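## Task

Shelf spots carry lot numbers on the shelf edge just beneath them, and several spots may share a number. Get one cardboard box from lot 451 and one from lot 434 onto the desk, each resting fully on it with nothing overhanging the edge. Every other cardboard box must stay on the shelf it started on. Skip any lot the storeroom does not have. The robot must not tip over or be left leaning, or the task fails.

## Robot and tools

Robot: a Hello Robot Stretch 3 with a single arm. It has a two-wheeled base (0.33 m long, 0.34 m wide, rounded rear) that pivots about a point midway between the wheels, 0.05 m behind the front edge. A lift rides a vertical mast, and a telescoping arm reaches out to the robot's right side. The base cannot strafe, so to shift the gripper forward or back you drive the base. With the arm retracted and wrist folded, a turn sweeps a 0.28 m radius; an unfolded level wrist reaches beyond that. Loose objects may occasionally get nudged by outside forces.

Frames: the base frame sits on the floor between the drive wheels, x forward, y left, z up, in metres. hand_pose is reported in it, located where the closed fingertips meet. The odometry frame is the base frame at scene start; base_odometry counts wheel rotation only (slip looks like travel), heading in rad, left positive, -3.142 to 3.142.

move: one action per call. Everything except cameras and blocking forms the action. An action holds base, joints, or both (plus optional speeds, pace, contact_limits), or servos alone. base takes exactly one key: translate_m (a relative drive distance in metres, forward positive, -3 to 3) or rotate_rad (a relative turn in radians, left positive, -6.4 to 6.4). joints is a single object of absolute targets by name: lift_m 0 to 1.1; arm_m 0 to 0.52 (extension); wrist_yaw_rad -1.345 to 4.42 (0 along the arm, positive swings toward the front); wrist_pitch_rad -1.57 to 0.451 (0 level, negative tips fingers down); wrist_roll_rad -2.911 to 2.918 (0 fingers side by side); gripper_m -0.089 to 0.179 (larger is wider; fingertip gap is about 0.007 m less near closed, 0.025 m less fully open); head_pan_rad -3.953 to 1.73 (0 forward, positive left, -1.57 faces along the arm); head_tilt_rad -1.53 to 0.419 (negative looks down). Done tolerances are ±0.004 for lift, arm and gripper, ±0.02 for yaw and roll, ±0.05 for pitch, ±0.1 for head. pace is "default" or "max"; speeds sets per-motion top speeds (not gripper) up to max: translate 0.12/0.30 m/s, rotate 0.76/1.90 rad/s, lift 0.11/0.15 m/s, arm 0.14/0.40 m/s. The base is capped at 0.10 m/s and 0.63 rad/s unless lift_m < 0.30, arm_m < 0.03 and wrist_yaw_rad > 2.54. {"servos": "reboot"} re-enables servos that shut off. Motions start together; a move ends after 14 s (time_out). cameras picks head_camera, nav_camera, wrist_camera or all (empty list gives none). blocking true (default) returns after everything settles; false returns within about 0.5 s, and wait(0) then shows it under "earlier move". Unknown keys make a call invalid; out-of-range values get it refused, and a refusal or an uncommanded stop cancels the remaining move, wait and finished_scene calls in that reply.

contact_limits: arm_m takes a motor_effort percent (1 to 100; negative sense when retracting); lift_m takes {"down": n, "up": n}, 1 to 100, a push beyond free motion (below about 12 may trigger in free motion; defaults are 32 to 47 down, 21 to 36 up); translate_m and rotate_rad take an effort limit on either wheel, only if stated. Put each limit in the same action as its motion.

wait(seconds 0 to 10): idles and returns state and images, ending early when moves finish. stop: brakes all running motions; braked ones read "stopped" and may keep pressing. zoom_image(camera, region [x0,y0,x1,y1], at most 504 by 504 pixels) enlarges part of the latest image. finished_scene(scene) ends the current scene; make no further calls in that reply after ending the first scene.

Results: the "move" line reads done or the worst status. base_status and joint_status: done, moving, off_target (resting short, possibly still pushing), stopped, contact_stop (that joint goes slack), time_out, torque_fault (servo off; needs reboot). on_its_own reports uncommanded behaviour; "held at" is a target, not a reading. motor_effort is percent, positive toward higher values, bracket is the last action's peak; wrist pitch tops out near 45 and roll near 72. turned_by_wheels vs turned_by_imu: trust the IMU if they differ by over 0.15 rad. base_tilt is in degrees (forward, right positive), error up to about 4. lidar_m: 12 sectors of 30 degrees, first straight ahead, counter-clockwise; sees only a plane 0.17 m high, 0.15 to 12 m; "-" means nothing or too close. wrist_depth_mm and head_depth_mm are 7x7 grids of median depth (45 to 1000 and 280 to 4000 mm). The head_camera image is rotated: turn it a quarter clockwise to view upright; nav_camera a quarter counterclockwise. Both pan and tilt with the head.

Gripping: command gripper_m below the object's width to hold it, and at least 0.05 above its width (or fully open) to release. Readings do not confirm a grasp; resend if a heavy item slips.

Cautions: before folding the wrist over the base (yaw 3.0) or unfolding, set lift 0.32 to 0.95, pitch -0.4, roll near 0; folded, the lift may go down to 0.25. With yaw below -0.4 keep pitch at -0.5 or lower. Wrist, head and an unlimited base never contact-stop and can overheat. Pushing on something rigid with the gripper above about 0.45 m, or driving while holding or hooking something fixed, can tip the robot; back off if tilt appears. Avoid drops, slams, releasing moving items and hard hits.

Each tool is called after ">>>" by a JSON object that holds its "op" and its "data".

## Session

>>> {"op": "move", "data": {"joints": {"head_pan_rad": 1.3, "head_tilt_rad": -0.25}, "pace": "max", "cameras": ["nav_camera","head_camera"]}}

>>> {"op": "move", "data": {"joints": {"head_pan_rad": 0, "head_tilt_rad": -0.25}, "pace": "max", "cameras": ["nav_camera","head_camera"]}}

>>> {"op": "move", "data": {"joints": {"head_pan_rad": -1.3, "head_tilt_rad": -0.25}, "pace": "max", "cameras": ["nav_camera","head_camera"]}}

>>> {"op": "move", "data": {"joints": {"head_pan_rad": -2.7, "head_tilt_rad": -0.25}, "pace": "max", "cameras": ["nav_camera","head_camera"]}}

Scene clock: 0.97 s.
move: done
base_odometry: x=+0.000 y=+0.000 heading=+0.000
turned_by_wheels: +0.000
turned_by_imu: +0.000
base_tilt: forward=-0.3 right=-1.2
lidar_m: 0.73 0.73 0.85 1.53 2.66 1.26 1.01 1.11 1.81 1.62 1.39 0.83
head_depth_mm: 862 890 887 903 915 931 952 / 984 1002 1020 1036 1058 1077 1107 / 1147 1170 1196 1219 1252 1284 1310 / 1445 1412 1449 1478 1542 1569 1551 / 2489 2583 2658 2769 2873 2055 1613 / 2417 2487 2567 2671 2759 2121 1599 / 2277 2348 2446 2503 2593 2127 1606
base_status: not commanded
joint_positions: lift_m=+0.374 arm_m=+0.001 wrist_yaw_rad=+3.009 wrist_pitch_rad=-0.462 wrist_roll_rad=+0.000 gripper_m=+0.037 head_pan_rad=+1.335 head_tilt_rad=-0.250
joint_status: all done
measured_speeds: all 0
motor_effort: left_wheel=-0.7(0.7) right_wheel=+0.3(1.1) lift_m=+22.9(23.8) arm_m=-4.4(5.1) wrist_yaw_rad=+0.2(1.1) wrist_pitch_rad=+1.9(2.0) wrist_roll_rad=+0.2(0.3) gripper_m=+0.6(0.8) head_pan_rad=-2.8(5.8) head_tilt_rad=-2.5(8.1)
hand_pose: x=+0.0076 y=+0.0712 z=+0.3774 quat_wxyz=(+0.207, +0.697, +0.116, +0.676) (m; base frame)
wrist_depth_mm: - 139 - - - 865 - / - 151 - - - 979 - / - 167 929 - - 940 - / 845 771 203 811 809 789 768 / 701 673 211 663 656 674 674 / 604 597 126 577 128 588 577 / 520 540 288 352 503 517 505
pictures: head_camera (sideways), nav_camera (sideways)
camera_calibration:
head_camera: T_world_to_cam=[[-0.000642825, -0.201109, -0.979569, 1.29049], [-0.95976, 0.275207, -0.055871, 0.0782415], [0.28082, 0.940115, -0.193193, 0.205244], [0, 0, 0, 1]] pos_world=[0.0182859, 0.0450433, 1.30815]
nav_camera: T_world_to_cam=[[0.0350783, 0.219225, 0.975044, -1.22629], [0.975378, -0.220069, 0.0143892, 0.0255052], [0.217732, 0.950531, -0.221547, 0.240209], [0, 0, 0, 1]] pos_world=[-0.034162, 0.0461211, 1.24854]

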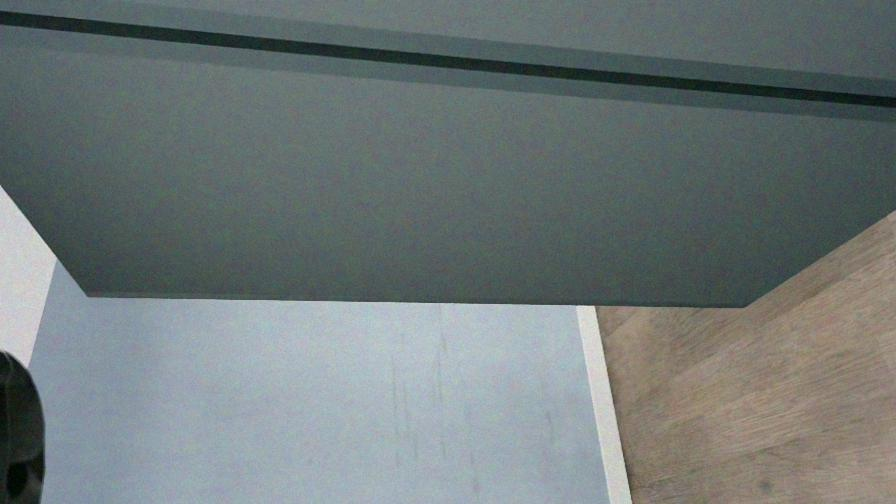

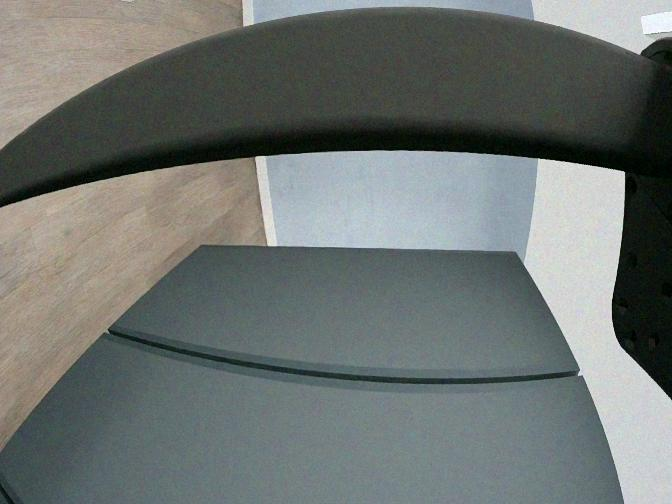

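Scene clock: 1.93 s.
move: done
base_odometry: x=+0.000 y=+0.000 heading=+0.000
turned_by_wheels: +0.000
turned_by_imu: +0.000
base_tilt: forward=-0.3 right=-1.2
lidar_m: 0.72 0.73 0.85 1.53 2.66 1.26 1.01 1.11 1.81 1.63 1.39 0.83
head_depth_mm: 700 733 765 795 842 883 932 / 677 707 738 768 806 850 894 / 658 683 710 745 780 816 858 / 639 665 699 721 757 799 834 / 617 644 668 695 727 759 793 / 599 623 648 673 703 734 767 / 584 605 628 654 681 707 740
base_status: not commanded
joint_positions: lift_m=+0.374 arm_m=+0.001 wrist_yaw_rad=+3.009 wrist_pitch_rad=-0.462 wrist_roll_rad=+0.000 gripper_m=+0.037 head_pan_rad=-0.025 head_tilt_rad=-0.250
joint_status: all done
measured_speeds: all 0
motor_effort: left_wheel=-0.2(1.0) right_wheel=+0.7(1.2) lift_m=+23.6(24.0) arm_m=-6.5(6.5) wrist_yaw_rad=-1.0(2.1) wrist_pitch_rad=+1.8(2.1) wrist_roll_rad=+0.0(0.3) gripper_m=+0.7(0.8) head_pan_rad=+0.8(4.8) head_tilt_rad=-2.7(6.2)
hand_pose: x=+0.0076 y=+0.0712 z=+0.3774 quat_wxyz=(+0.207, +0.697, +0.116, +0.676) (m; base frame)
wrist_depth_mm: - 138 - - - 862 - / - 150 - - - 972 - / - 167 912 - - 953 - / 825 771 203 810 809 802 761 / 704 684 211 666 653 680 667 / 597 597 126 578 128 581 586 / 534 539 286 352 501 513 510
pictures: head_camera (sideways), nav_camera (sideways)
camera_calibration:
head_camera: T_world_to_cam=[[-0.19731, -0.0412962, -0.979471, 1.29157], [0.0688857, 0.996059, -0.0558723, 0.0719712], [0.977918, -0.0784957, -0.193687, 0.201726], [0, 0, 0, 1]] pos_world=[0.0526101, -0.00251589, 1.30815]
nav_camera: T_world_to_cam=[[0.222232, 0.0114188, 0.974927, -1.22729], [-0.0116698, -0.999829, 0.0143705, 0.0315569], [0.974924, -0.0145708, -0.222061, 0.236291], [0, 0, 0, 1]] pos_world=[0.0427458, 0.0490086, 1.24854]

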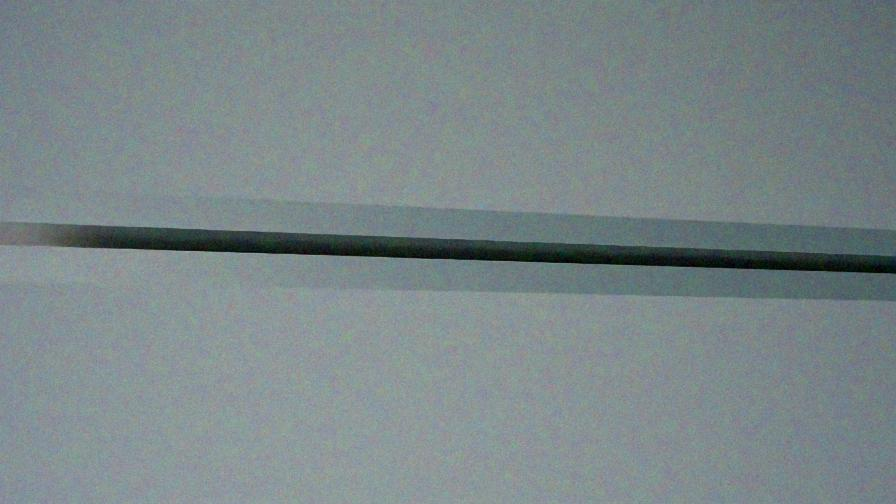

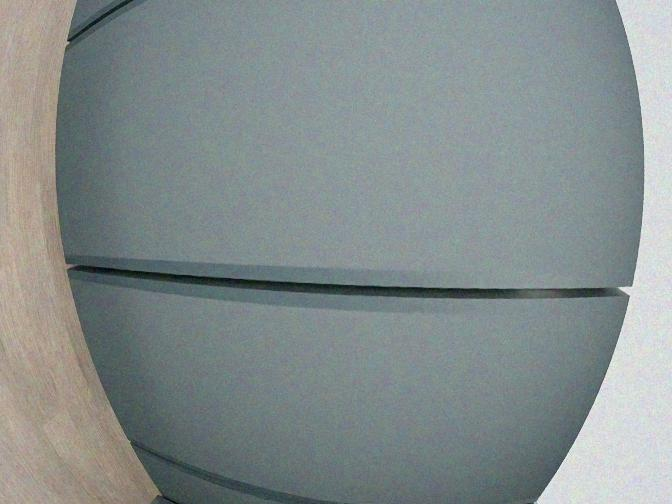

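Scene clock: 3.97 s.
move: done
base_odometry: x=+0.000 y=+0.000 heading=+0.000
turned_by_wheels: +0.000
turned_by_imu: +0.000
base_tilt: forward=-0.2 right=-1.1
lidar_m: 0.73 0.72 0.85 1.53 2.66 1.26 1.01 1.11 1.81 1.62 1.39 0.83
head_depth_mm: 1821 1885 1963 2008 1977 2077 1643 / 1799 1872 1941 2001 2078 2057 1638 / 1809 1815 1658 1636 1706 1783 1625 / 1699 1894 1978 2019 2082 2035 1629 / 1728 1908 1968 2034 2041 2005 1611 / 1758 1900 1956 2024 2051 1994 1607 / 1761 1774 1815 1773 1753 1814 1608
base_status: not commanded
joint_positions: lift_m=+0.374 arm_m=+0.001 wrist_yaw_rad=+3.009 wrist_pitch_rad=-0.462 wrist_roll_rad=+0.000 gripper_m=+0.037 head_pan_rad=-1.308 head_tilt_rad=-0.250
joint_status: all done
measured_speeds: translate_m=+0.000 rotate_rad=+0.000 lift_m=+0.000 arm_m=+0.000 wrist_yaw_rad=+0.000 wrist_pitch_rad=+0.000 wrist_roll_rad=+0.000 head_pan_rad=+0.024 head_tilt_rad=+0.000
motor_effort: left_wheel=-0.2(0.8) right_wheel=+0.0(1.1) lift_m=+23.4(24.2) arm_m=-9.2(10.1) wrist_yaw_rad=-0.1(1.5) wrist_pitch_rad=+1.9(2.0) wrist_roll_rad=+0.1(0.3) gripper_m=+0.6(0.9) head_pan_rad=+3.4(5.4) head_tilt_rad=-3.0(5.8)
hand_pose: x=+0.0076 y=+0.0712 z=+0.3774 quat_wxyz=(+0.207, +0.697, +0.116, +0.676) (m; base frame)
wrist_depth_mm: - 139 - - - 871 - / - 150 - - - 995 - / - 167 924 - - 944 - / 835 767 204 815 804 793 762 / 703 683 211 663 655 670 660 / 599 599 126 568 129 582 576 / 535 540 286 355 500 514 508
pictures: head_camera (sideways), nav_camera (sideways)
camera_calibration:
head_camera: T_world_to_cam=[[-0.0956562, 0.177457, -0.979469, 1.29095], [0.974595, 0.21689, -0.0558849, 0.0664662], [0.20252, -0.959931, -0.193695, 0.206466], [0, 0, 0, 1]] pos_world=[0.016896, -0.0453099, 1.30815]
nav_camera: T_world_to_cam=[[0.0740772, -0.209827, 0.974928, -1.22638], [-0.961932, -0.272911, 0.0143529, 0.0373222], [0.263057, -0.938878, -0.222056, 0.240664], [0, 0, 0, 1]] pos_world=[0.0634399, -0.0211884, 1.24854]

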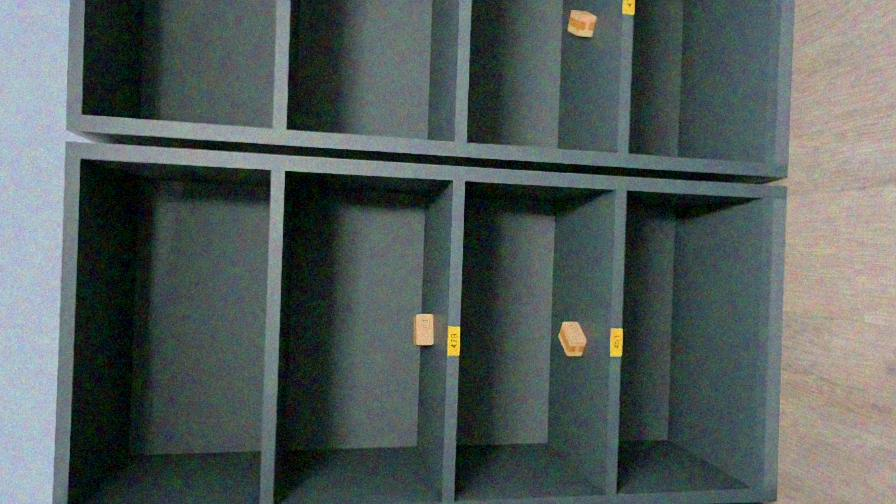

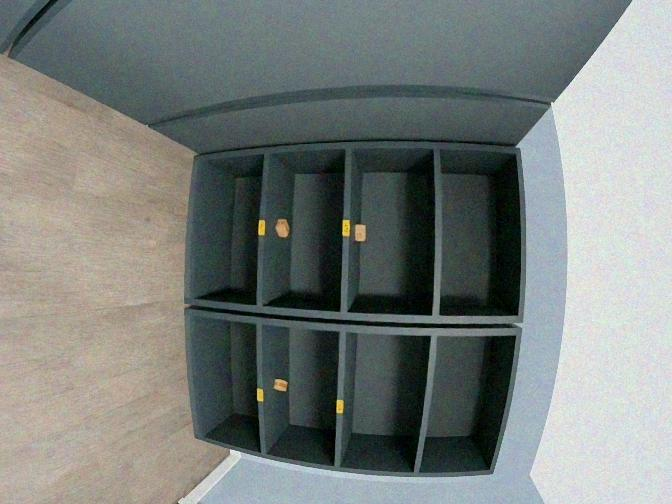

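Scene clock: 5.97 s.
move: done
base_odometry: x=+0.000 y=+0.000 heading=+0.000
turned_by_wheels: +0.000
turned_by_imu: +0.000
base_tilt: forward=-0.3 right=-1.2
lidar_m: 0.72 0.73 0.85 1.53 2.66 1.26 1.01 1.11 1.81 1.62 1.39 0.83
head_depth_mm: 1332 1372 1425 1476 1504 999 1490 / 1350 1401 1447 1498 1507 995 1532 / 1377 1427 1479 1536 1498 989 1250 / 1408 1459 1508 1568 1636 1141 1577 / 1424 1476 1524 1587 1665 1736 1617 / 1439 1495 1546 1628 1684 1757 1608 / 1464 1526 1587 1656 1728 1806 1603
base_status: not commanded
joint_positions: lift_m=+0.374 arm_m=+0.001 wrist_yaw_rad=+3.009 wrist_pitch_rad=-0.462 wrist_roll_rad=+0.000 gripper_m=+0.037 head_pan_rad=-2.708 head_tilt_rad=-0.250
joint_status: all done
measured_speeds: translate_m=+0.000 rotate_rad=+0.000 lift_m=+0.000 arm_m=+0.000 wrist_yaw_rad=+0.000 wrist_pitch_rad=+0.000 wrist_roll_rad=+0.000 head_pan_rad=+0.024 head_tilt_rad=+0.000
motor_effort: left_wheel=-0.7(0.7) right_wheel=+0.4(1.1) lift_m=+24.0(24.3) arm_m=-12.4(12.7) wrist_yaw_rad=+1.1(1.6) wrist_pitch_rad=+1.9(2.1) wrist_roll_rad=-0.1(0.3) gripper_m=+0.8(1.1) head_pan_rad=+3.3(4.7) head_tilt_rad=-2.7(5.3)
hand_pose: x=+0.0076 y=+0.0712 z=+0.3774 quat_wxyz=(+0.207, +0.697, +0.116, +0.676) (m; base frame)
wrist_depth_mm: - 138 - - - 863 - / - 151 - - - 977 - / - 167 898 - - 942 - / 830 764 203 816 806 794 769 / 691 674 211 672 663 673 668 / 599 593 126 578 128 583 581 / 529 537 289 355 503 515 506
pictures: head_camera (sideways), nav_camera (sideways)
camera_calibration:
head_camera: T_world_to_cam=[[0.158621, 0.124429, -0.979468, 1.28939], [0.379403, -0.923542, -0.0558812, 0.0701071], [-0.911533, -0.362749, -0.193701, 0.21328], [0, 0, 0, 1]] pos_world=[-0.0367113, -0.0183232, 1.30815]
nav_camera: T_world_to_cam=[[-0.194177, -0.108662, 0.97493, -1.22475], [-0.432351, 0.901591, 0.0143763, 0.0341607], [-0.88055, -0.41872, -0.222049, 0.247616], [0, 0, 0, 1]] pos_world=[-0.00501067, -0.0602007, 1.24854]

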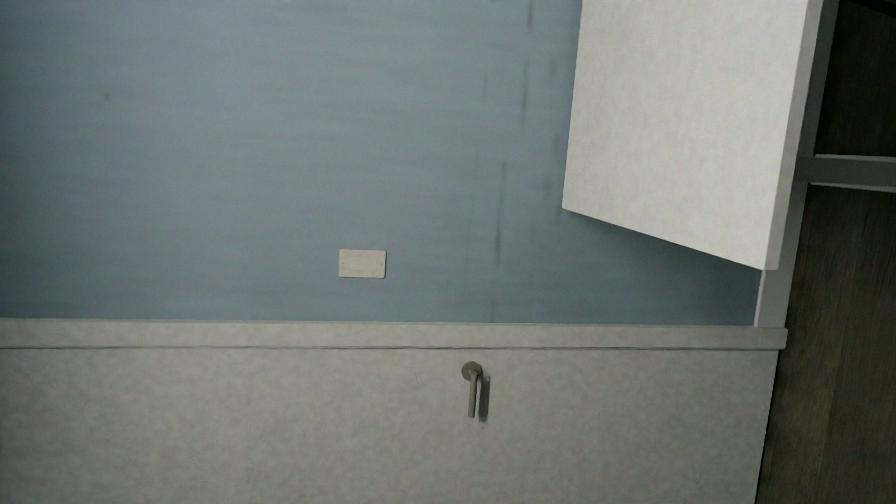

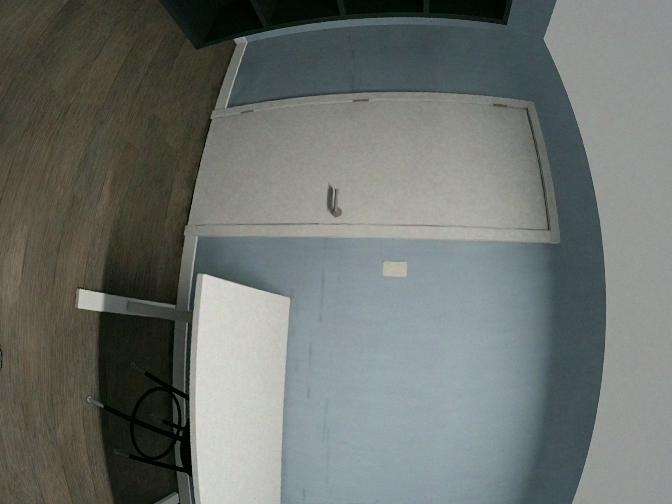

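>>> {"op": "move", "data": {"joints": {"head_pan_rad": -1.45, "head_tilt_rad": -0.3}, "pace": "max", "cameras": ["head_camera"]}}

>>> {"op": "zoom_image", "data": {"camera": "head_camera", "region": [380, 50, 630, 140]}}

>>> {"op": "zoom_image", "data": {"camera": "head_camera", "region": [380, 370, 630, 460]}}

Scene clock: 15.77 s.
move: done
base_odometry: x=+0.000 y=+0.000 heading=+0.000
turned_by_wheels: +0.000
turned_by_imu: +0.000
base_tilt: forward=-0.2 right=-1.2
lidar_m: 0.73 0.72 0.85 1.53 2.66 1.25 1.01 1.11 1.81 1.63 1.40 0.83
head_depth_mm: 1824 1941 2056 2165 2128 1918 1561 / 1806 1930 2045 2145 2188 1921 1557 / 1680 1898 2016 2116 2177 1906 1538 / 1434 1601 1599 1683 1829 1852 1544 / 1711 1870 1964 2057 2110 1890 1532 / 1617 1821 1944 2025 2071 1863 1525 / 1628 1796 1924 2006 2039 1857 1513
base_status: not commanded
joint_positions: lift_m=+0.374 arm_m=+0.001 wrist_yaw_rad=+3.009 wrist_pitch_rad=-0.462 wrist_roll_rad=+0.000 gripper_m=+0.037 head_pan_rad=-1.442 head_tilt_rad=-0.301
joint_status: all done
measured_speeds: translate_m=+0.000 rotate_rad=+0.000 lift_m=+0.000 arm_m=+0.000 wrist_yaw_rad=+0.000 wrist_pitch_rad=+0.000 wrist_roll_rad=+0.000 head_pan_rad=-0.024 head_tilt_rad=+0.000
motor_effort: left_wheel=-0.4(0.7) right_wheel=+0.1(1.4) lift_m=+24.9(24.9) arm_m=-12.9(13.6) wrist_yaw_rad=-0.7(1.6) wrist_pitch_rad=+2.0(2.0) wrist_roll_rad=+0.1(0.3) gripper_m=+0.2(0.9) head_pan_rad=-3.0(4.6) head_tilt_rad=-2.2(7.2)
hand_pose: x=+0.0076 y=+0.0712 z=+0.3774 quat_wxyz=(+0.207, +0.697, +0.116, +0.676) (m; base frame)
wrist_depth_mm: - 139 - - - 872 - / - 151 - - - 974 - / - 167 941 - - 940 - / 842 763 204 810 802 804 768 / 699 675 211 651 653 673 671 / 604 602 126 570 129 580 586 / 530 539 288 355 505 516 510
pictures: head_camera (sideways)
camera_calibration:
head_camera: T_world_to_cam=[[-0.077488, 0.237471, -0.968299, 1.27626], [0.994426, 0.0880634, -0.0579816, 0.0690806], [0.0715028, -0.967395, -0.242971, 0.271363], [0, 0, 0, 1]] pos_world=[0.0107962, -0.0466438, 1.30574]

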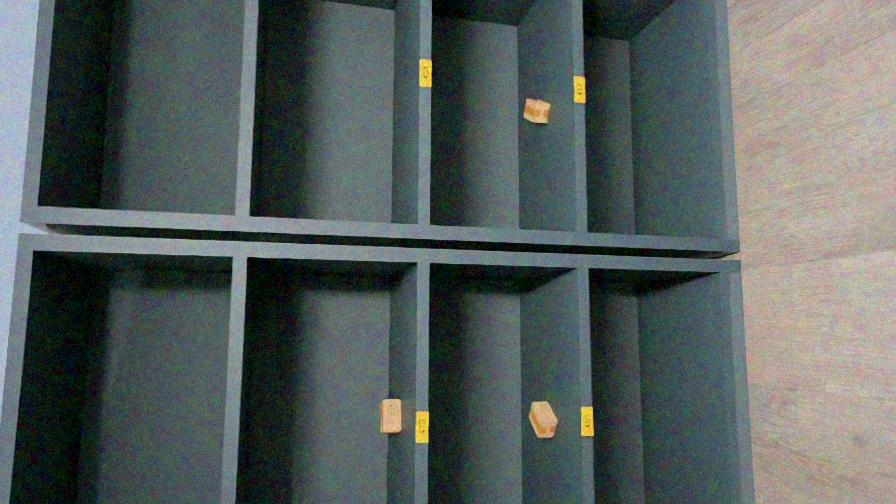

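Scaled by 2.016 from the camera's 896x504 image, which has a finer 1280x720 frame.

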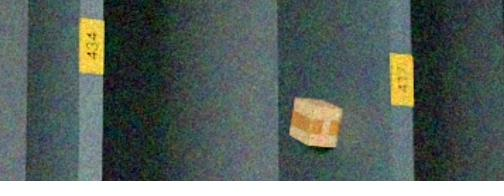

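Scaled by 2.016 from the camera's 896x504 image, which has a finer 1280x720 frame.

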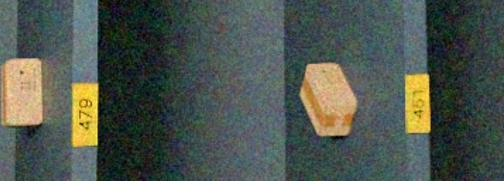

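>>> {"op": "move", "data": {"base": {"rotate_rad": -1.121}, "joints": {"lift_m": 0.28}, "pace": "max", "cameras": []}}

>>> {"op": "move", "data": {"base": {"translate_m": 0.997}, "pace": "max", "cameras": []}}

>>> {"op": "move", "data": {"base": {"rotate_rad": 1.358}, "joints": {"lift_m": 0.55, "head_pan_rad": -1.57, "head_tilt_rad": -0.55, "gripper_m": 0.16}, "pace": "max", "cameras": ["head_camera"]}}

>>> {"op": "move", "data": {"joints": {"wrist_yaw_rad": 0, "wrist_pitch_rad": -0.4, "lift_m": 0.6}, "pace": "max", "cameras": ["wrist_camera"]}}

Scene clock: 45.03 s.
move: done
base_odometry: x=+0.000 y=+0.000 heading=-1.121
turned_by_wheels: -1.121
turned_by_imu: -1.099
base_tilt: forward=-0.3 right=-1.2
lidar_m: 1.54 0.86 0.73 0.73 0.82 1.38 2.66 1.64 1.01 1.11 1.75 1.63
head_depth_mm: 1294 1345 1403 1454 1348 925 1509 / 1345 1399 1452 1522 1341 918 1420 / 1383 1441 1507 1585 1652 1727 1542 / 1407 1474 1548 1620 1702 1790 1530 / 1468 1543 1612 1687 1789 1856 1539 / 1527 1602 1684 1771 1872 1903 1529 / 1577 1672 1754 1850 1958 1994 1527
base_status: done
joint_positions: lift_m=+0.280 arm_m=+0.001 wrist_yaw_rad=+3.009 wrist_pitch_rad=-0.463 wrist_roll_rad=+0.000 gripper_m=+0.037 head_pan_rad=-1.450 head_tilt_rad=-0.301
joint_status: all done
measured_speeds: all 0
motor_effort: left_wheel=+5.0(14.3) right_wheel=-7.9(14.6) lift_m=+30.8(31.1) arm_m=-12.8(13.6) wrist_yaw_rad=-0.5(1.6) wrist_pitch_rad=+2.0(2.2) wrist_roll_rad=-0.1(0.5) gripper_m=+1.0(1.0) head_pan_rad=-2.7(3.6) head_tilt_rad=+0.4(1.3)
hand_pose: x=+0.0076 y=+0.0711 z=+0.2828 quat_wxyz=(+0.208, +0.697, +0.117, +0.676) (m; base frame)
wrist_depth_mm: - 139 - - - - - / - 151 161 - - - - / 851 167 211 777 768 771 748 / 673 627 204 663 659 649 642 / 570 567 212 538 534 540 546 / 487 297 126 285 128 477 470 / 263 266 247 259 398 415 413
pictures: none
No camera images: "cameras" was empty.

Scene clock: 49.70 s.
move: done
base_odometry: x=+0.434 y=-0.898 heading=-1.121
turned_by_wheels: +0.000
turned_by_imu: +0.000
base_tilt: forward=-0.3 right=-1.2
lidar_m: 0.92 0.59 0.50 0.50 0.57 0.96 3.59 1.63 1.76 1.48 0.77 0.77
head_depth_mm: 1467 1530 1600 1662 1743 1786 1565 / 1508 1576 1641 1723 1816 1872 1552 / 1588 1653 1726 1800 1901 1926 1542 / 1657 1713 1778 1889 1981 2002 1538 / 1305 1364 1430 1510 2003 1829 1527 / 1309 1356 1450 1495 1577 1655 1452 / 1367 1401 1518 1237 1610 1224 1424
base_status: done
joint_positions: lift_m=+0.280 arm_m=+0.001 wrist_yaw_rad=+3.009 wrist_pitch_rad=-0.463 wrist_roll_rad=+0.000 gripper_m=+0.037 head_pan_rad=-1.450 head_tilt_rad=-0.301
joint_status: not commanded
measured_speeds: all 0
motor_effort: left_wheel=+4.9(15.9) right_wheel=+3.6(10.5) lift_m=+28.0(31.0) arm_m=-9.6(12.8) wrist_yaw_rad=-0.1(2.1) wrist_pitch_rad=+2.1(2.3) wrist_roll_rad=+0.1(0.3) gripper_m=+0.4(0.9) head_pan_rad=-2.0(3.2) head_tilt_rad=+2.0(2.8)
hand_pose: x=+0.0076 y=+0.0711 z=+0.2827 quat_wxyz=(+0.208, +0.697, +0.117, +0.676) (m; base frame)
wrist_depth_mm: - 138 - - - 474 459 / - 151 161 - - 525 - / - 166 175 - - 568 - / 683 628 203 635 632 615 602 / 568 567 212 537 534 549 539 / 487 298 126 286 129 471 470 / 262 266 247 258 400 419 414
pictures: none
No camera images: "cameras" was empty.

Scene clock: 52.47 s.
move: done
base_odometry: x=+0.434 y=-0.898 heading=+0.237
turned_by_wheels: +1.358
turned_by_imu: +1.335
base_tilt: forward=-0.4 right=-1.2
lidar_m: 0.50 0.52 0.71 1.98 2.09 1.63 1.76 1.49 0.77 1.10 0.71 0.52
head_depth_mm: 907 983 991 795 1063 952 1097 / 904 988 1042 786 1171 978 1198 / 904 984 1036 776 1169 971 1199 / 903 983 956 766 1152 965 1190 / 903 985 1014 759 1141 988 1183 / 906 983 995 751 1134 986 1177 / 901 985 987 1161 1129 979 1170
base_status: done
joint_positions: lift_m=+0.550 arm_m=+0.001 wrist_yaw_rad=+3.009 wrist_pitch_rad=-0.463 wrist_roll_rad=+0.000 gripper_m=+0.160 head_pan_rad=-1.573 head_tilt_rad=-0.552
joint_status: all done
measured_speeds: all 0
motor_effort: left_wheel=-5.6(14.6) right_wheel=+8.0(12.7) lift_m=+27.4(34.4) arm_m=-12.3(12.9) wrist_yaw_rad=-0.5(1.6) wrist_pitch_rad=+2.2(2.3) wrist_roll_rad=-0.1(0.3) gripper_m=+0.5(83.2) head_pan_rad=+1.8(3.6) head_tilt_rad=-1.5(6.6)
hand_pose: x=+0.0076 y=+0.0710 z=+0.5526 quat_wxyz=(+0.208, +0.697, +0.117, +0.676) (m; base frame)
wrist_depth_mm: - 139 - - - - - / - 151 - - - - - / - 167 - - - - - / - - 204 - - - - / 930 155 222 913 918 148 - / 796 127 252 789 789 135 - / 116 682 310 695 692 674 109
pictures: head_camera (sideways)
camera_calibration:
head_camera: T_world_to_cam=[[-0.0453426, 0.478537, -0.876896, 1.15674], [0.997432, -0.0270288, -0.0663253, 0.0799262], [-0.0554405, -0.877651, -0.476083, 0.575557], [0, 0, 0, 1]] pos_world=[0.00463787, -0.0462456, 1.29366]

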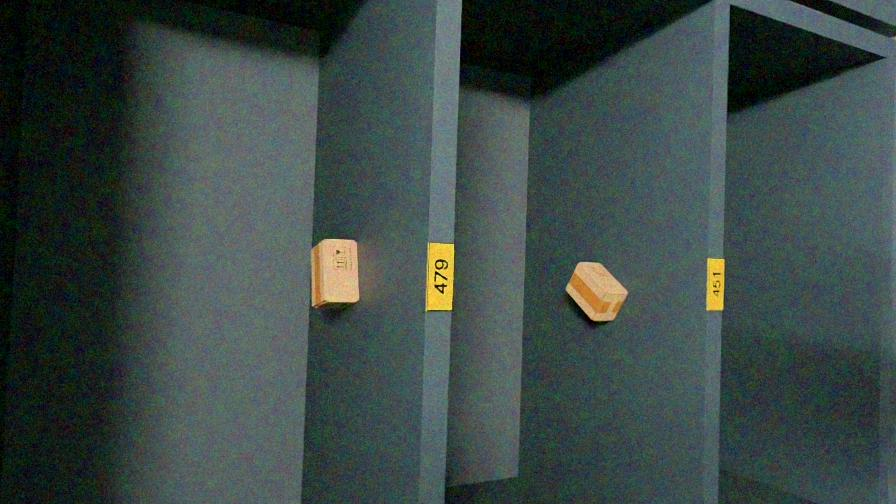

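Scene clock: 54.30 s.
move: done
base_odometry: x=+0.434 y=-0.898 heading=+0.237
turned_by_wheels: +0.000
turned_by_imu: +0.000
base_tilt: forward=-0.2 right=-1.0
lidar_m: 0.50 0.52 0.71 1.98 2.09 1.63 1.76 1.48 0.77 1.10 0.71 0.52
head_depth_mm: 909 989 996 795 1067 952 1098 / 906 982 1038 786 1169 976 1202 / 903 986 1039 774 1160 969 1203 / 905 988 958 766 1148 965 1191 / 904 986 1007 757 1139 988 1183 / 905 987 1000 753 1133 985 1177 / 907 985 982 1155 1126 977 1170
base_status: not commanded
joint_positions: lift_m=+0.600 arm_m=+0.001 wrist_yaw_rad=+0.003 wrist_pitch_rad=-0.418 wrist_roll_rad=+0.000 gripper_m=+0.160 head_pan_rad=-1.571 head_tilt_rad=-0.552
joint_status: all done
measured_speeds: all 0
motor_effort: left_wheel=-5.5(6.2) right_wheel=+7.9(8.4) lift_m=+30.6(33.1) arm_m=-11.2(13.1) wrist_yaw_rad=-3.1(8.3) wrist_pitch_rad=+2.9(5.9) wrist_roll_rad=-0.1(0.3) gripper_m=+0.7(1.1) head_pan_rad=+3.3(4.2) head_tilt_rad=+1.4(1.8)
hand_pose: x=-0.0208 y=-0.3699 z=+0.6126 quat_wxyz=(+0.692, +0.148, -0.691, -0.146) (m; base frame)
wrist_depth_mm: - - - - - - - / - - - 579 - - - / - - - - - - - / - - - - - 968 - / - 143 - - - 141 522 / - 125 - - - 135 - / 112 733 756 737 - - 109
pictures: wrist_camera
camera_calibration:
wrist_camera: T_world_to_cam=[[-0.998878, -0.03993, -0.0254566, -0.0133572], [-0.00249939, 0.581282, -0.813699, 0.746003], [0.0472884, -0.812722, -0.580729, 0.222281], [0, 0, 0, 1]] pos_world=[-0.021989, -0.253519, 0.735766]

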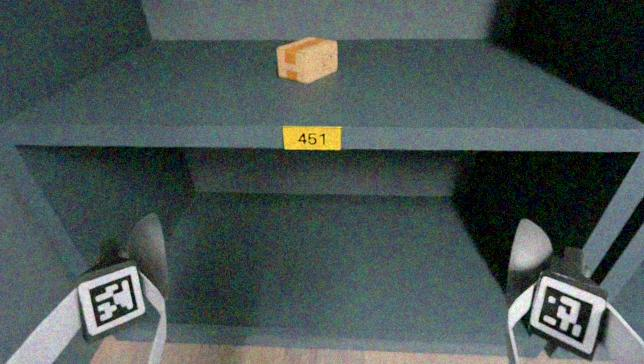

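>>> {"op": "move", "data": {"base": {"translate_m": 0.134}, "joints": {"wrist_yaw_rad": -0.35, "wrist_pitch_rad": -0.2, "lift_m": 0.516, "arm_m": 0.25}, "pace": "max", "cameras": ["wrist_camera"]}}

Scene clock: 90.87 s.
move: done
base_odometry: x=+0.564 y=-0.866 heading=+0.237
turned_by_wheels: +0.000
turned_by_imu: +0.000
base_tilt: forward=-0.4 right=-1.3
lidar_m: 0.37 0.38 0.52 1.45 1.89 1.74 1.90 1.57 0.85 1.10 0.52 0.38
head_depth_mm: 909 986 1039 797 1183 988 1210 / 904 983 1037 785 1171 976 1207 / 901 988 883 779 1161 941 573 / 902 986 1039 771 1159 932 591 / 901 985 1020 758 1143 959 1185 / 903 981 1002 754 1139 983 1180 / 847 865 845 794 922 922 1052
base_status: done
joint_positions: lift_m=+0.516 arm_m=+0.250 wrist_yaw_rad=-0.347 wrist_pitch_rad=-0.221 wrist_roll_rad=+0.000 gripper_m=+0.160 head_pan_rad=-1.570 head_tilt_rad=-0.550
joint_status: all done
measured_speeds: all 0
motor_effort: left_wheel=+4.6(8.2) right_wheel=+6.4(13.2) lift_m=+30.6(31.5) arm_m=+13.0(15.0) wrist_yaw_rad=-2.4(8.1) wrist_pitch_rad=+3.5(5.9) wrist_roll_rad=+0.2(0.3) gripper_m=+0.6(1.2) head_pan_rad=+3.6(4.0) head_tilt_rad=+2.9(4.4)
hand_pose: x=-0.1048 y=-0.6250 z=+0.5749 quat_wxyz=(+0.679, -0.044, -0.705, -0.199) (m; base frame)
wrist_depth_mm: - - - - - - - / - - - - - - - / - - 337 395 - - - / 316 313 315 313 311 310 309 / 254 239 251 251 248 249 276 / 203 127 206 216 233 135 - / 115 187 203 - - 699 109
pictures: wrist_camera
camera_calibration:
wrist_camera: T_world_to_cam=[[-0.953338, 0.301382, -0.0177622, 0.105334], [0.139166, 0.38648, -0.911738, 0.812861], [-0.267917, -0.871666, -0.410388, -0.170809], [0, 0, 0, 1]] pos_world=[-0.0584665, -0.494788, 0.672889]

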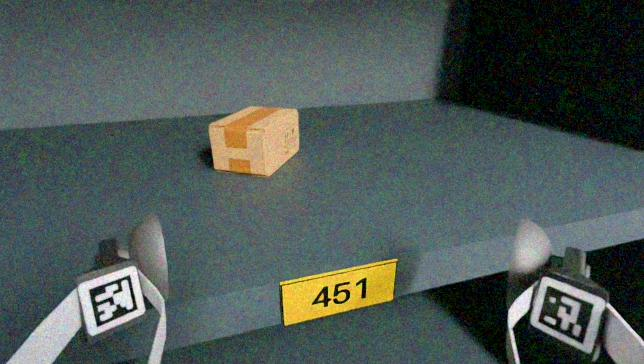

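>>> {"op": "move", "data": {"base": {"translate_m": 0.013}, "joints": {"wrist_yaw_rad": -0.39, "arm_m": 0.37, "gripper_m": 0.175}, "cameras": ["wrist_camera"]}}

Scene clock: 110.73 s.
move: done
base_odometry: x=+0.577 y=-0.863 heading=+0.237
turned_by_wheels: +0.000
turned_by_imu: +0.000
base_tilt: forward=-0.2 right=-1.1
lidar_m: 0.35 0.37 0.51 1.40 1.90 1.75 1.91 1.57 0.85 1.10 0.50 0.37
head_depth_mm: 904 989 1041 795 1182 985 1211 / 902 986 1040 785 1165 978 1204 / 903 985 887 779 1159 703 596 / 901 980 1036 770 1154 762 1152 / 906 983 1021 755 1140 956 1181 / 902 986 1002 751 1121 986 1177 / 813 825 835 759 882 921 1062
base_status: done
joint_positions: lift_m=+0.516 arm_m=+0.370 wrist_yaw_rad=-0.387 wrist_pitch_rad=-0.221 wrist_roll_rad=+0.000 gripper_m=+0.175 head_pan_rad=-1.570 head_tilt_rad=-0.550
joint_status: all done
measured_speeds: all 0
motor_effort: left_wheel=+5.5(9.0) right_wheel=+4.5(10.0) lift_m=+27.8(31.1) arm_m=+13.0(15.1) wrist_yaw_rad=-2.4(6.6) wrist_pitch_rad=+3.5(3.6) wrist_roll_rad=+0.2(0.3) gripper_m=+0.7(62.1) head_pan_rad=+2.5(3.4) head_tilt_rad=+1.3(2.5)
hand_pose: x=-0.1139 y=-0.7415 z=+0.5749 quat_wxyz=(+0.675, -0.058, -0.704, -0.212) (m; base frame)
wrist_depth_mm: - - - - - 570 - / - - - - - 605 - / - - - 288 - - - / 315 314 237 289 312 310 308 / 252 240 239 238 249 249 247 / 117 140 201 200 200 192 184 / 117 162 168 168 167 161 106
pictures: wrist_camera
camera_calibration:
wrist_camera: T_world_to_cam=[[-0.940594, 0.33907, -0.0177364, 0.161133], [0.154411, 0.380652, -0.911735, 0.85656], [-0.30239, -0.860311, -0.410395, -0.270288], [0, 0, 0, 1]] pos_world=[-0.0624348, -0.613218, 0.672889]

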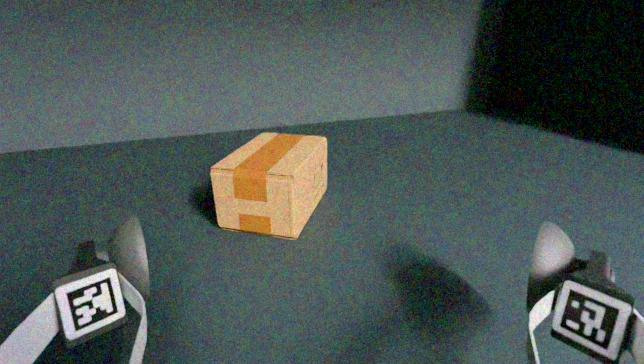

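>>> {"op": "move", "data": {"base": {"translate_m": 0.008}, "joints": {"arm_m": 0.462}, "contact_limits": {"arm_m": 35}, "cameras": ["wrist_camera"]}}

>>> {"op": "move", "data": {"joints": {"gripper_m": 0.01}, "cameras": ["wrist_camera"]}}

Scene clock: 126.97 s.
move: done
base_odometry: x=+0.584 y=-0.861 heading=+0.237
turned_by_wheels: +0.000
turned_by_imu: +0.000
base_tilt: forward=-0.3 right=-1.3
lidar_m: 0.35 0.36 0.50 1.36 2.19 1.76 1.92 0.92 0.86 1.07 0.49 0.36
head_depth_mm: 902 986 1040 798 1183 980 1203 / 904 987 1039 789 1175 975 1195 / 902 983 887 777 1161 747 586 / 903 983 1039 767 1149 775 1195 / 903 983 1017 758 1139 960 1174 / 903 986 1000 751 1094 986 1165 / 789 802 813 741 859 926 1047
base_status: done
joint_positions: lift_m=+0.516 arm_m=+0.462 wrist_yaw_rad=-0.387 wrist_pitch_rad=-0.221 wrist_roll_rad=+0.000 gripper_m=+0.175 head_pan_rad=-1.570 head_tilt_rad=-0.550
joint_status: all done
measured_speeds: all 0
motor_effort: left_wheel=+6.5(9.8) right_wheel=+5.5(8.5) lift_m=+23.5(24.9) arm_m=+13.4(14.6) wrist_yaw_rad=-2.4(4.2) wrist_pitch_rad=+3.6(3.6) wrist_roll_rad=+0.1(0.3) gripper_m=+0.7(1.0) head_pan_rad=+2.0(2.8) head_tilt_rad=-0.1(1.0)
contact_limits: arm_m 35 (drawing in: default 31, maximum 55; extending or still: default 40, maximum 69)
hand_pose: x=-0.1139 y=-0.8335 z=+0.5749 quat_wxyz=(+0.675, -0.058, -0.704, -0.212) (m; base frame)
wrist_depth_mm: 314 332 - - - - - / 326 - - - - - - / 337 - - - - - - / 314 315 310 197 307 308 306 / 252 238 239 159 249 247 247 / 118 141 186 157 199 191 184 / 117 162 166 161 166 161 107
pictures: wrist_camera
camera_calibration:
wrist_camera: T_world_to_cam=[[-0.940594, 0.33907, -0.0177364, 0.192327], [0.154411, 0.380652, -0.911735, 0.89158], [-0.30239, -0.860311, -0.410395, -0.349437], [0, 0, 0, 1]] pos_world=[-0.0624348, -0.705218, 0.672889]

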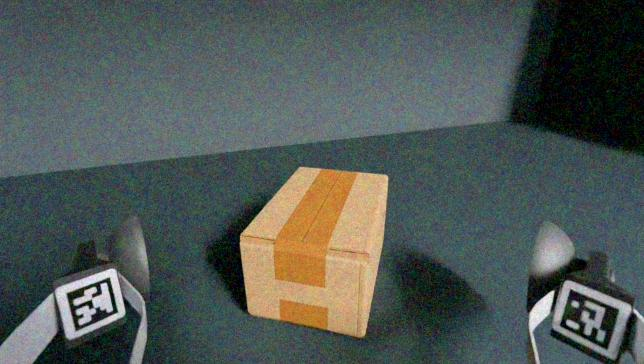

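Scene clock: 129.13 s.
move: done
base_odometry: x=+0.584 y=-0.861 heading=+0.237
turned_by_wheels: +0.000
turned_by_imu: +0.000
base_tilt: forward=-0.3 right=-1.2
lidar_m: 0.35 0.36 0.50 1.37 2.19 1.76 1.92 0.92 0.86 1.07 0.49 0.36
head_depth_mm: 901 987 1042 798 1179 986 1211 / 901 987 1041 785 1170 980 1202 / 902 983 886 776 1166 748 586 / 900 983 1040 767 1155 778 1195 / 902 985 1019 758 1144 960 1183 / 902 983 999 752 1097 985 1171 / 789 804 814 743 859 927 1047
base_status: not commanded
joint_positions: lift_m=+0.516 arm_m=+0.462 wrist_yaw_rad=-0.387 wrist_pitch_rad=-0.221 wrist_roll_rad=+0.000 gripper_m=+0.011 head_pan_rad=-1.570 head_tilt_rad=-0.550
joint_status: all done
measured_speeds: all 0
motor_effort: left_wheel=+6.6(7.2) right_wheel=+5.5(6.0) lift_m=+24.3(24.8) arm_m=+11.3(13.2) wrist_yaw_rad=-3.1(4.0) wrist_pitch_rad=+3.5(3.6) wrist_roll_rad=-0.1(0.3) gripper_m=-16.6(90.4) head_pan_rad=+2.1(2.6) head_tilt_rad=-0.7(1.4)
contact_limits: arm_m 35 (drawing in: default 31, maximum 55; extending or still: default 40, maximum 69)
hand_pose: x=-0.1139 y=-0.8335 z=+0.5749 quat_wxyz=(+0.675, -0.058, -0.704, -0.212) (m; base frame)
wrist_depth_mm: 316 332 - - - - - / 326 - - - - - - / 336 - - - - - - / 313 313 311 198 292 307 308 / 251 251 228 158 157 245 247 / 201 201 127 163 126 199 198 / 168 157 162 167 161 166 166
pictures: wrist_camera
camera_calibration:
wrist_camera: T_world_to_cam=[[-0.940594, 0.33907, -0.0177364, 0.192327], [0.154411, 0.380652, -0.911735, 0.89158], [-0.30239, -0.860311, -0.410395, -0.349437], [0, 0, 0, 1]] pos_world=[-0.0624348, -0.705218, 0.672889]

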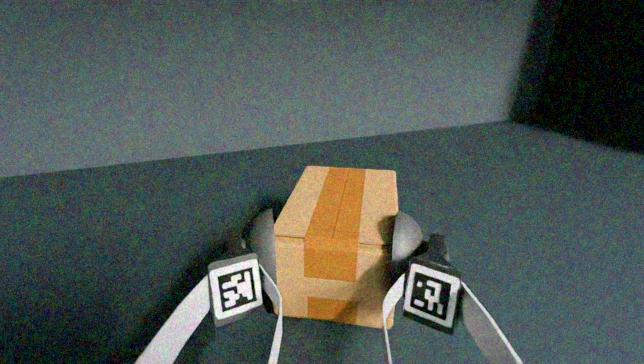

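>>> {"op": "move", "data": {"joints": {"lift_m": 0.565}, "pace": "max", "cameras": []}}

>>> {"op": "move", "data": {"joints": {"arm_m": 0.0}, "cameras": ["wrist_camera"]}}

>>> {"op": "move", "data": {"base": {"translate_m": -0.745}, "joints": {"wrist_yaw_rad": 0, "lift_m": 0.75, "head_pan_rad": -0.5, "head_tilt_rad": -0.35}, "pace": "max", "cameras": ["wrist_camera"]}}

>>> {"op": "move", "data": {"base": {"rotate_rad": -1.571}, "joints": {"lift_m": 0.8, "head_pan_rad": -2.2, "head_tilt_rad": -0.35}, "pace": "max", "cameras": ["head_camera", "nav_camera"]}}

Scene clock: 170.83 s.
move: done
base_odometry: x=+0.584 y=-0.861 heading=+0.237
turned_by_wheels: +0.000
turned_by_imu: +0.000
base_tilt: forward=-0.2 right=-1.2
lidar_m: 0.35 0.36 0.49 1.37 2.19 1.77 1.92 0.92 0.86 1.07 0.49 0.36
head_depth_mm: 904 982 1039 798 1182 984 1206 / 902 983 1033 788 1174 981 1169 / 902 988 893 777 1078 659 1115 / 905 981 1039 769 1151 910 1191 / 900 982 1017 757 1149 961 1184 / 901 984 1004 750 1093 980 1176 / 788 806 810 741 860 926 1052
base_status: not commanded
joint_positions: lift_m=+0.565 arm_m=+0.462 wrist_yaw_rad=-0.387 wrist_pitch_rad=-0.226 wrist_roll_rad=+0.000 gripper_m=+0.011 head_pan_rad=-1.570 head_tilt_rad=-0.550
joint_status: all done
measured_speeds: all 0
motor_effort: left_wheel=+6.4(6.9) right_wheel=+5.2(6.3) lift_m=+31.6(34.7) arm_m=+8.0(9.3) wrist_yaw_rad=-3.6(3.9) wrist_pitch_rad=+4.3(4.5) wrist_roll_rad=-0.3(0.3) gripper_m=-16.5(17.1) head_pan_rad=+1.4(2.0) head_tilt_rad=-2.0(2.6)
contact_limits: arm_m 35 (drawing in: default 31, maximum 55; extending or still: default 40, maximum 69)
hand_pose: x=-0.1137 y=-0.8332 z=+0.6229 quat_wxyz=(+0.674, -0.057, -0.704, -0.214) (m; base frame)
wrist_depth_mm: 314 330 - - - - - / 328 - - - - 522 - / 334 - - - - 546 - / - - - 201 - - - / 320 320 155 159 153 318 317 / 272 270 127 163 126 267 266 / 225 103 218 217 210 224 223
pictures: none
No camera images: "cameras" was empty.

Scene clock: 175.40 s.
move: done
base_odometry: x=+0.584 y=-0.861 heading=+0.237
turned_by_wheels: +0.000
turned_by_imu: +0.000
base_tilt: forward=-0.4 right=-1.2
lidar_m: 0.35 0.36 0.49 1.37 2.19 1.76 1.92 0.92 0.86 1.07 0.49 0.36
head_depth_mm: 906 989 1041 801 1184 985 1212 / 905 983 1039 787 1170 976 1208 / 905 984 892 779 1161 971 1200 / 905 983 1035 771 1153 963 1191 / 904 987 1022 758 1147 961 1186 / 901 982 1004 752 1095 988 1174 / 789 804 813 739 858 925 1045
base_status: not commanded
joint_positions: lift_m=+0.565 arm_m=+0.001 wrist_yaw_rad=-0.387 wrist_pitch_rad=-0.226 wrist_roll_rad=+0.000 gripper_m=+0.011 head_pan_rad=-1.570 head_tilt_rad=-0.550
joint_status: all done
measured_speeds: all 0
motor_effort: left_wheel=+6.2(7.0) right_wheel=+5.0(6.4) lift_m=+23.8(31.7) arm_m=-12.2(15.9) wrist_yaw_rad=-3.2(4.5) wrist_pitch_rad=+4.3(4.4) wrist_roll_rad=+0.0(0.4) gripper_m=-16.5(16.9) head_pan_rad=+0.9(2.4) head_tilt_rad=-3.8(4.5)
hand_pose: x=-0.1137 y=-0.3718 z=+0.6229 quat_wxyz=(+0.674, -0.057, -0.704, -0.214) (m; base frame)
wrist_depth_mm: - - - - 861 - - / - - - - - - 919 / - - - - - 592 - / - - - 202 - 608 - / - - 153 159 152 697 - / - - 127 164 127 719 - / - 94 - - 130 795 866
pictures: wrist_camera
camera_calibration:
wrist_camera: T_world_to_cam=[[-0.940579, 0.339102, -0.0179263, 0.0368878], [0.155906, 0.38434, -0.909932, 0.759955], [-0.30167, -0.858658, -0.41437, 0.0707697], [0, 0, 0, 1]] pos_world=[-0.0624366, -0.243823, 0.721493]

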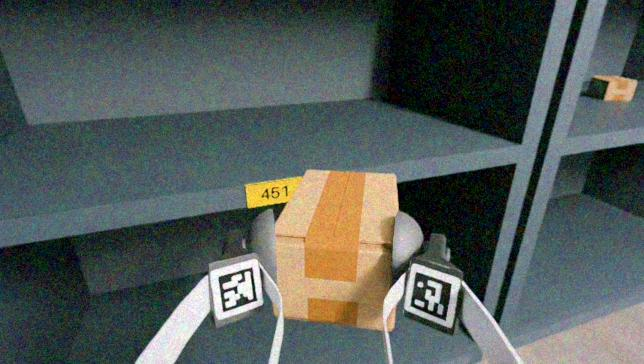

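Scene clock: 183.80 s.
move: done
base_odometry: x=-0.140 y=-1.036 heading=+0.237
turned_by_wheels: +0.000
turned_by_imu: +0.000
base_tilt: forward=-0.4 right=-1.2
lidar_m: 1.08 1.13 1.55 3.58 1.20 1.22 1.18 0.99 1.07 0.66 0.68 1.12
head_depth_mm: 1178 1222 1317 1125 1377 1138 950 / 1095 1146 1257 1113 1428 1128 1356 / 1038 1084 1171 1216 1342 1401 1386 / 1043 1105 1164 1229 1324 1414 1442 / 985 1039 1104 1169 1254 1332 1403 / 937 984 1045 1102 1167 1245 1334 / 894 941 995 1051 1107 1180 1256
base_status: done
joint_positions: lift_m=+0.750 arm_m=+0.001 wrist_yaw_rad=-0.002 wrist_pitch_rad=-0.227 wrist_roll_rad=+0.000 gripper_m=+0.011 head_pan_rad=-0.500 head_tilt_rad=-0.350
joint_status: all done
measured_speeds: all 0
motor_effort: left_wheel=-7.9(12.2) right_wheel=-4.3(11.8) lift_m=+24.0(34.2) arm_m=+0.5(12.5) wrist_yaw_rad=+1.0(7.6) wrist_pitch_rad=+4.4(4.6) wrist_roll_rad=+0.0(0.3) gripper_m=-15.8(16.6) head_pan_rad=-3.6(5.9) head_tilt_rad=+5.1(7.1)
hand_pose: x=-0.0219 y=-0.3898 z=+0.8076 quat_wxyz=(+0.703, +0.080, -0.702, -0.081) (m; base frame)
wrist_depth_mm: - - 373 - - - - / - - 396 - - - - / - - - - - - - / - - 450 202 - - - / - - 156 158 151 - - / - - 128 163 126 - - / - 103 564 896 164 - 961
pictures: wrist_camera
camera_calibration:
wrist_camera: T_world_to_cam=[[-0.99907, -0.0391946, -0.0179595, -0.0160679], [0.0000336538, 0.415856, -0.909431, 0.929048], [0.0431134, -0.908586, -0.415468, 0.148456], [0, 0, 0, 1]] pos_world=[-0.0224847, -0.252094, 0.906295]

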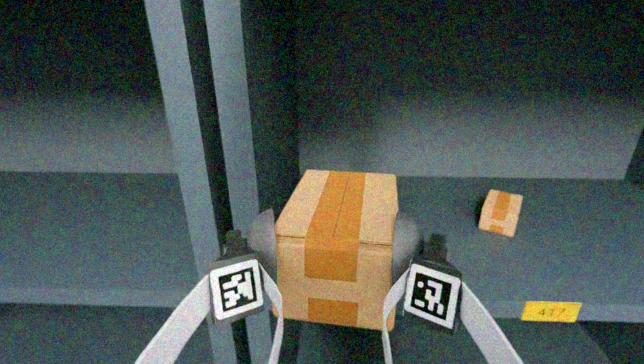

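Scene clock: 187.23 s.
move: done
base_odometry: x=-0.140 y=-1.036 heading=-1.334
turned_by_wheels: -1.571
turned_by_imu: -1.546
base_tilt: forward=-0.2 right=-1.2
lidar_m: 0.66 1.15 1.12 1.09 1.13 1.57 3.59 1.20 1.22 1.18 0.99 1.08
head_depth_mm: 1603 1715 1874 1920 1229 1770 1484 / 1463 1563 1693 1775 1291 1388 1418 / 1343 1427 1542 1635 1722 1827 1454 / 1249 1320 1408 1506 1612 1723 1468 / 1180 1227 1297 1392 1478 1581 1456 / 1080 1140 1199 1260 1337 1428 1456 / 1010 1057 1117 1170 1243 1316 1363
base_status: done
joint_positions: lift_m=+0.800 arm_m=+0.001 wrist_yaw_rad=-0.002 wrist_pitch_rad=-0.227 wrist_roll_rad=+0.000 gripper_m=+0.011 head_pan_rad=-2.201 head_tilt_rad=-0.350
joint_status: all done
measured_speeds: all 0
motor_effort: left_wheel=+8.1(12.0) right_wheel=-9.2(14.4) lift_m=+30.9(34.1) arm_m=-2.1(2.4) wrist_yaw_rad=+1.1(2.5) wrist_pitch_rad=+4.7(4.7) wrist_roll_rad=-0.1(0.3) gripper_m=-16.0(16.7) head_pan_rad=+3.9(5.7) head_tilt_rad=+4.6(8.4)
hand_pose: x=-0.0219 y=-0.3898 z=+0.8575 quat_wxyz=(+0.703, +0.080, -0.702, -0.081) (m; base frame)
wrist_depth_mm: - - - - - 803 - / - - - - - 864 - / - - - - - 924 - / - - - 216 - - - / - - 159 159 159 - - / - - 128 163 126 - - / - - - - - - -
pictures: head_camera (sideways), nav_camera (sideways)
camera_calibration:
head_camera: T_world_to_cam=[[0.135087, 0.263644, -0.955114, 1.25769], [0.783502, -0.618494, -0.0599106, 0.0728398], [-0.606527, -0.740241, -0.290116, 0.336905], [0, 0, 0, 1]] pos_world=[-0.0226264, -0.0371423, 1.30335]
nav_camera: T_world_to_cam=[[-0.173504, -0.266673, 0.948041, -1.18977], [-0.816531, 0.577157, 0.0129117, 0.0383632], [-0.550612, -0.771865, -0.317886, 0.370298], [0, 0, 0, 1]] pos_world=[0.0287855, -0.053601, 1.24517]

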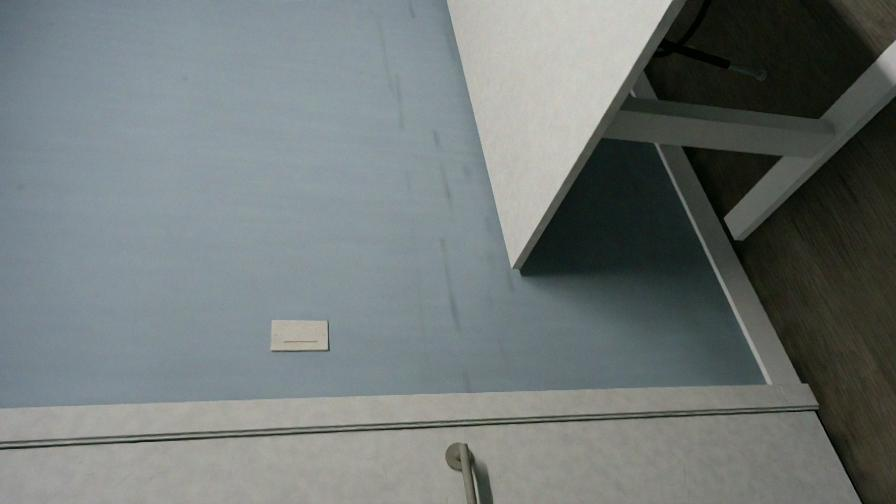

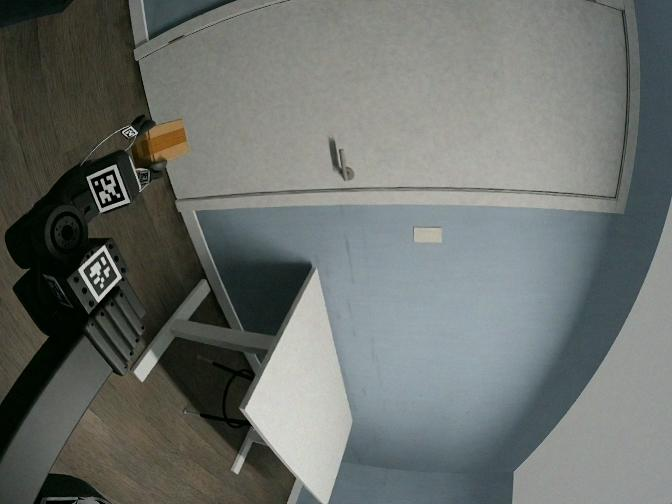

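>>> {"op": "move", "data": {"base": {"translate_m": -1.12}, "joints": {"head_pan_rad": -1.57, "head_tilt_rad": -0.6}, "pace": "max", "cameras": ["head_camera", "wrist_camera"]}}

Scene clock: 217.00 s.
move: done
base_odometry: x=-0.403 y=+0.052 heading=-1.334
turned_by_wheels: +0.000
turned_by_imu: +0.000
base_tilt: forward=-0.3 right=-1.3
lidar_m: 1.77 1.54 1.14 1.10 1.15 1.60 2.51 1.29 0.60 0.74 1.23 1.68
head_depth_mm: 963 1057 1170 1136 844 670 1185 / 966 1057 1169 1127 835 666 1216 / 965 1061 1171 1111 828 625 598 / 965 1060 1178 1100 823 519 324 / 969 1061 1175 1089 816 652 1171 / 974 1066 1177 1080 814 651 1182 / 970 1067 1183 1333 808 648 1208
base_status: done
joint_positions: lift_m=+0.800 arm_m=+0.001 wrist_yaw_rad=-0.002 wrist_pitch_rad=-0.227 wrist_roll_rad=+0.000 gripper_m=+0.011 head_pan_rad=-1.570 head_tilt_rad=-0.600
joint_status: all done
measured_speeds: all 0
motor_effort: left_wheel=-1.8(10.2) right_wheel=-9.4(15.0) lift_m=+28.0(31.1) arm_m=-1.6(13.2) wrist_yaw_rad=+1.6(2.6) wrist_pitch_rad=+4.7(4.7) wrist_roll_rad=+0.2(0.6) gripper_m=-16.1(16.7) head_pan_rad=-3.2(6.5) head_tilt_rad=-5.5(7.0)
hand_pose: x=-0.0219 y=-0.3898 z=+0.8575 quat_wxyz=(+0.703, +0.080, -0.702, -0.081) (m; base frame)
wrist_depth_mm: 876 - - - - - - / - - - - - - - / - - - - - - - / - - - 201 - - - / - - 153 159 151 - - / - - 128 163 127 - - / - 95 - - 130 - -
pictures: head_camera (sideways), wrist_camera
camera_calibration:
head_camera: T_world_to_cam=[[-0.0466911, 0.520085, -0.852837, 1.12535], [0.997501, -0.0210373, -0.0674404, 0.0812933], [-0.0530161, -0.853855, -0.517803, 0.629753], [0, 0, 0, 1]] pos_world=[0.00484067, -0.0458484, 1.29131]
wrist_camera: T_world_to_cam=[[-0.999066, -0.0392749, -0.0180164, -0.0151359], [0.0000343953, 0.416225, -0.909262, 0.974451], [0.04321, -0.908413, -0.415835, 0.169627], [0, 0, 0, 1]] pos_world=[-0.0224848, -0.252094, 0.956295]

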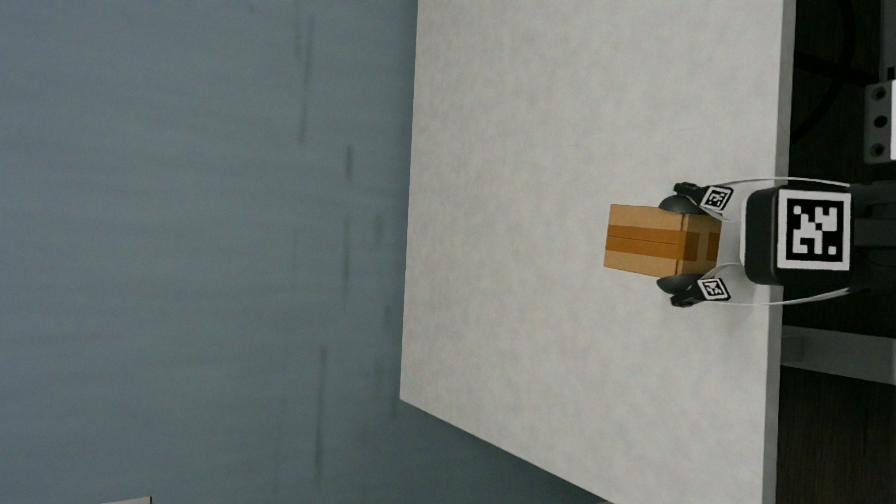

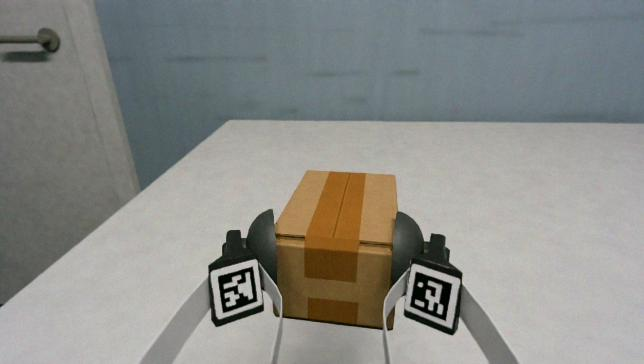

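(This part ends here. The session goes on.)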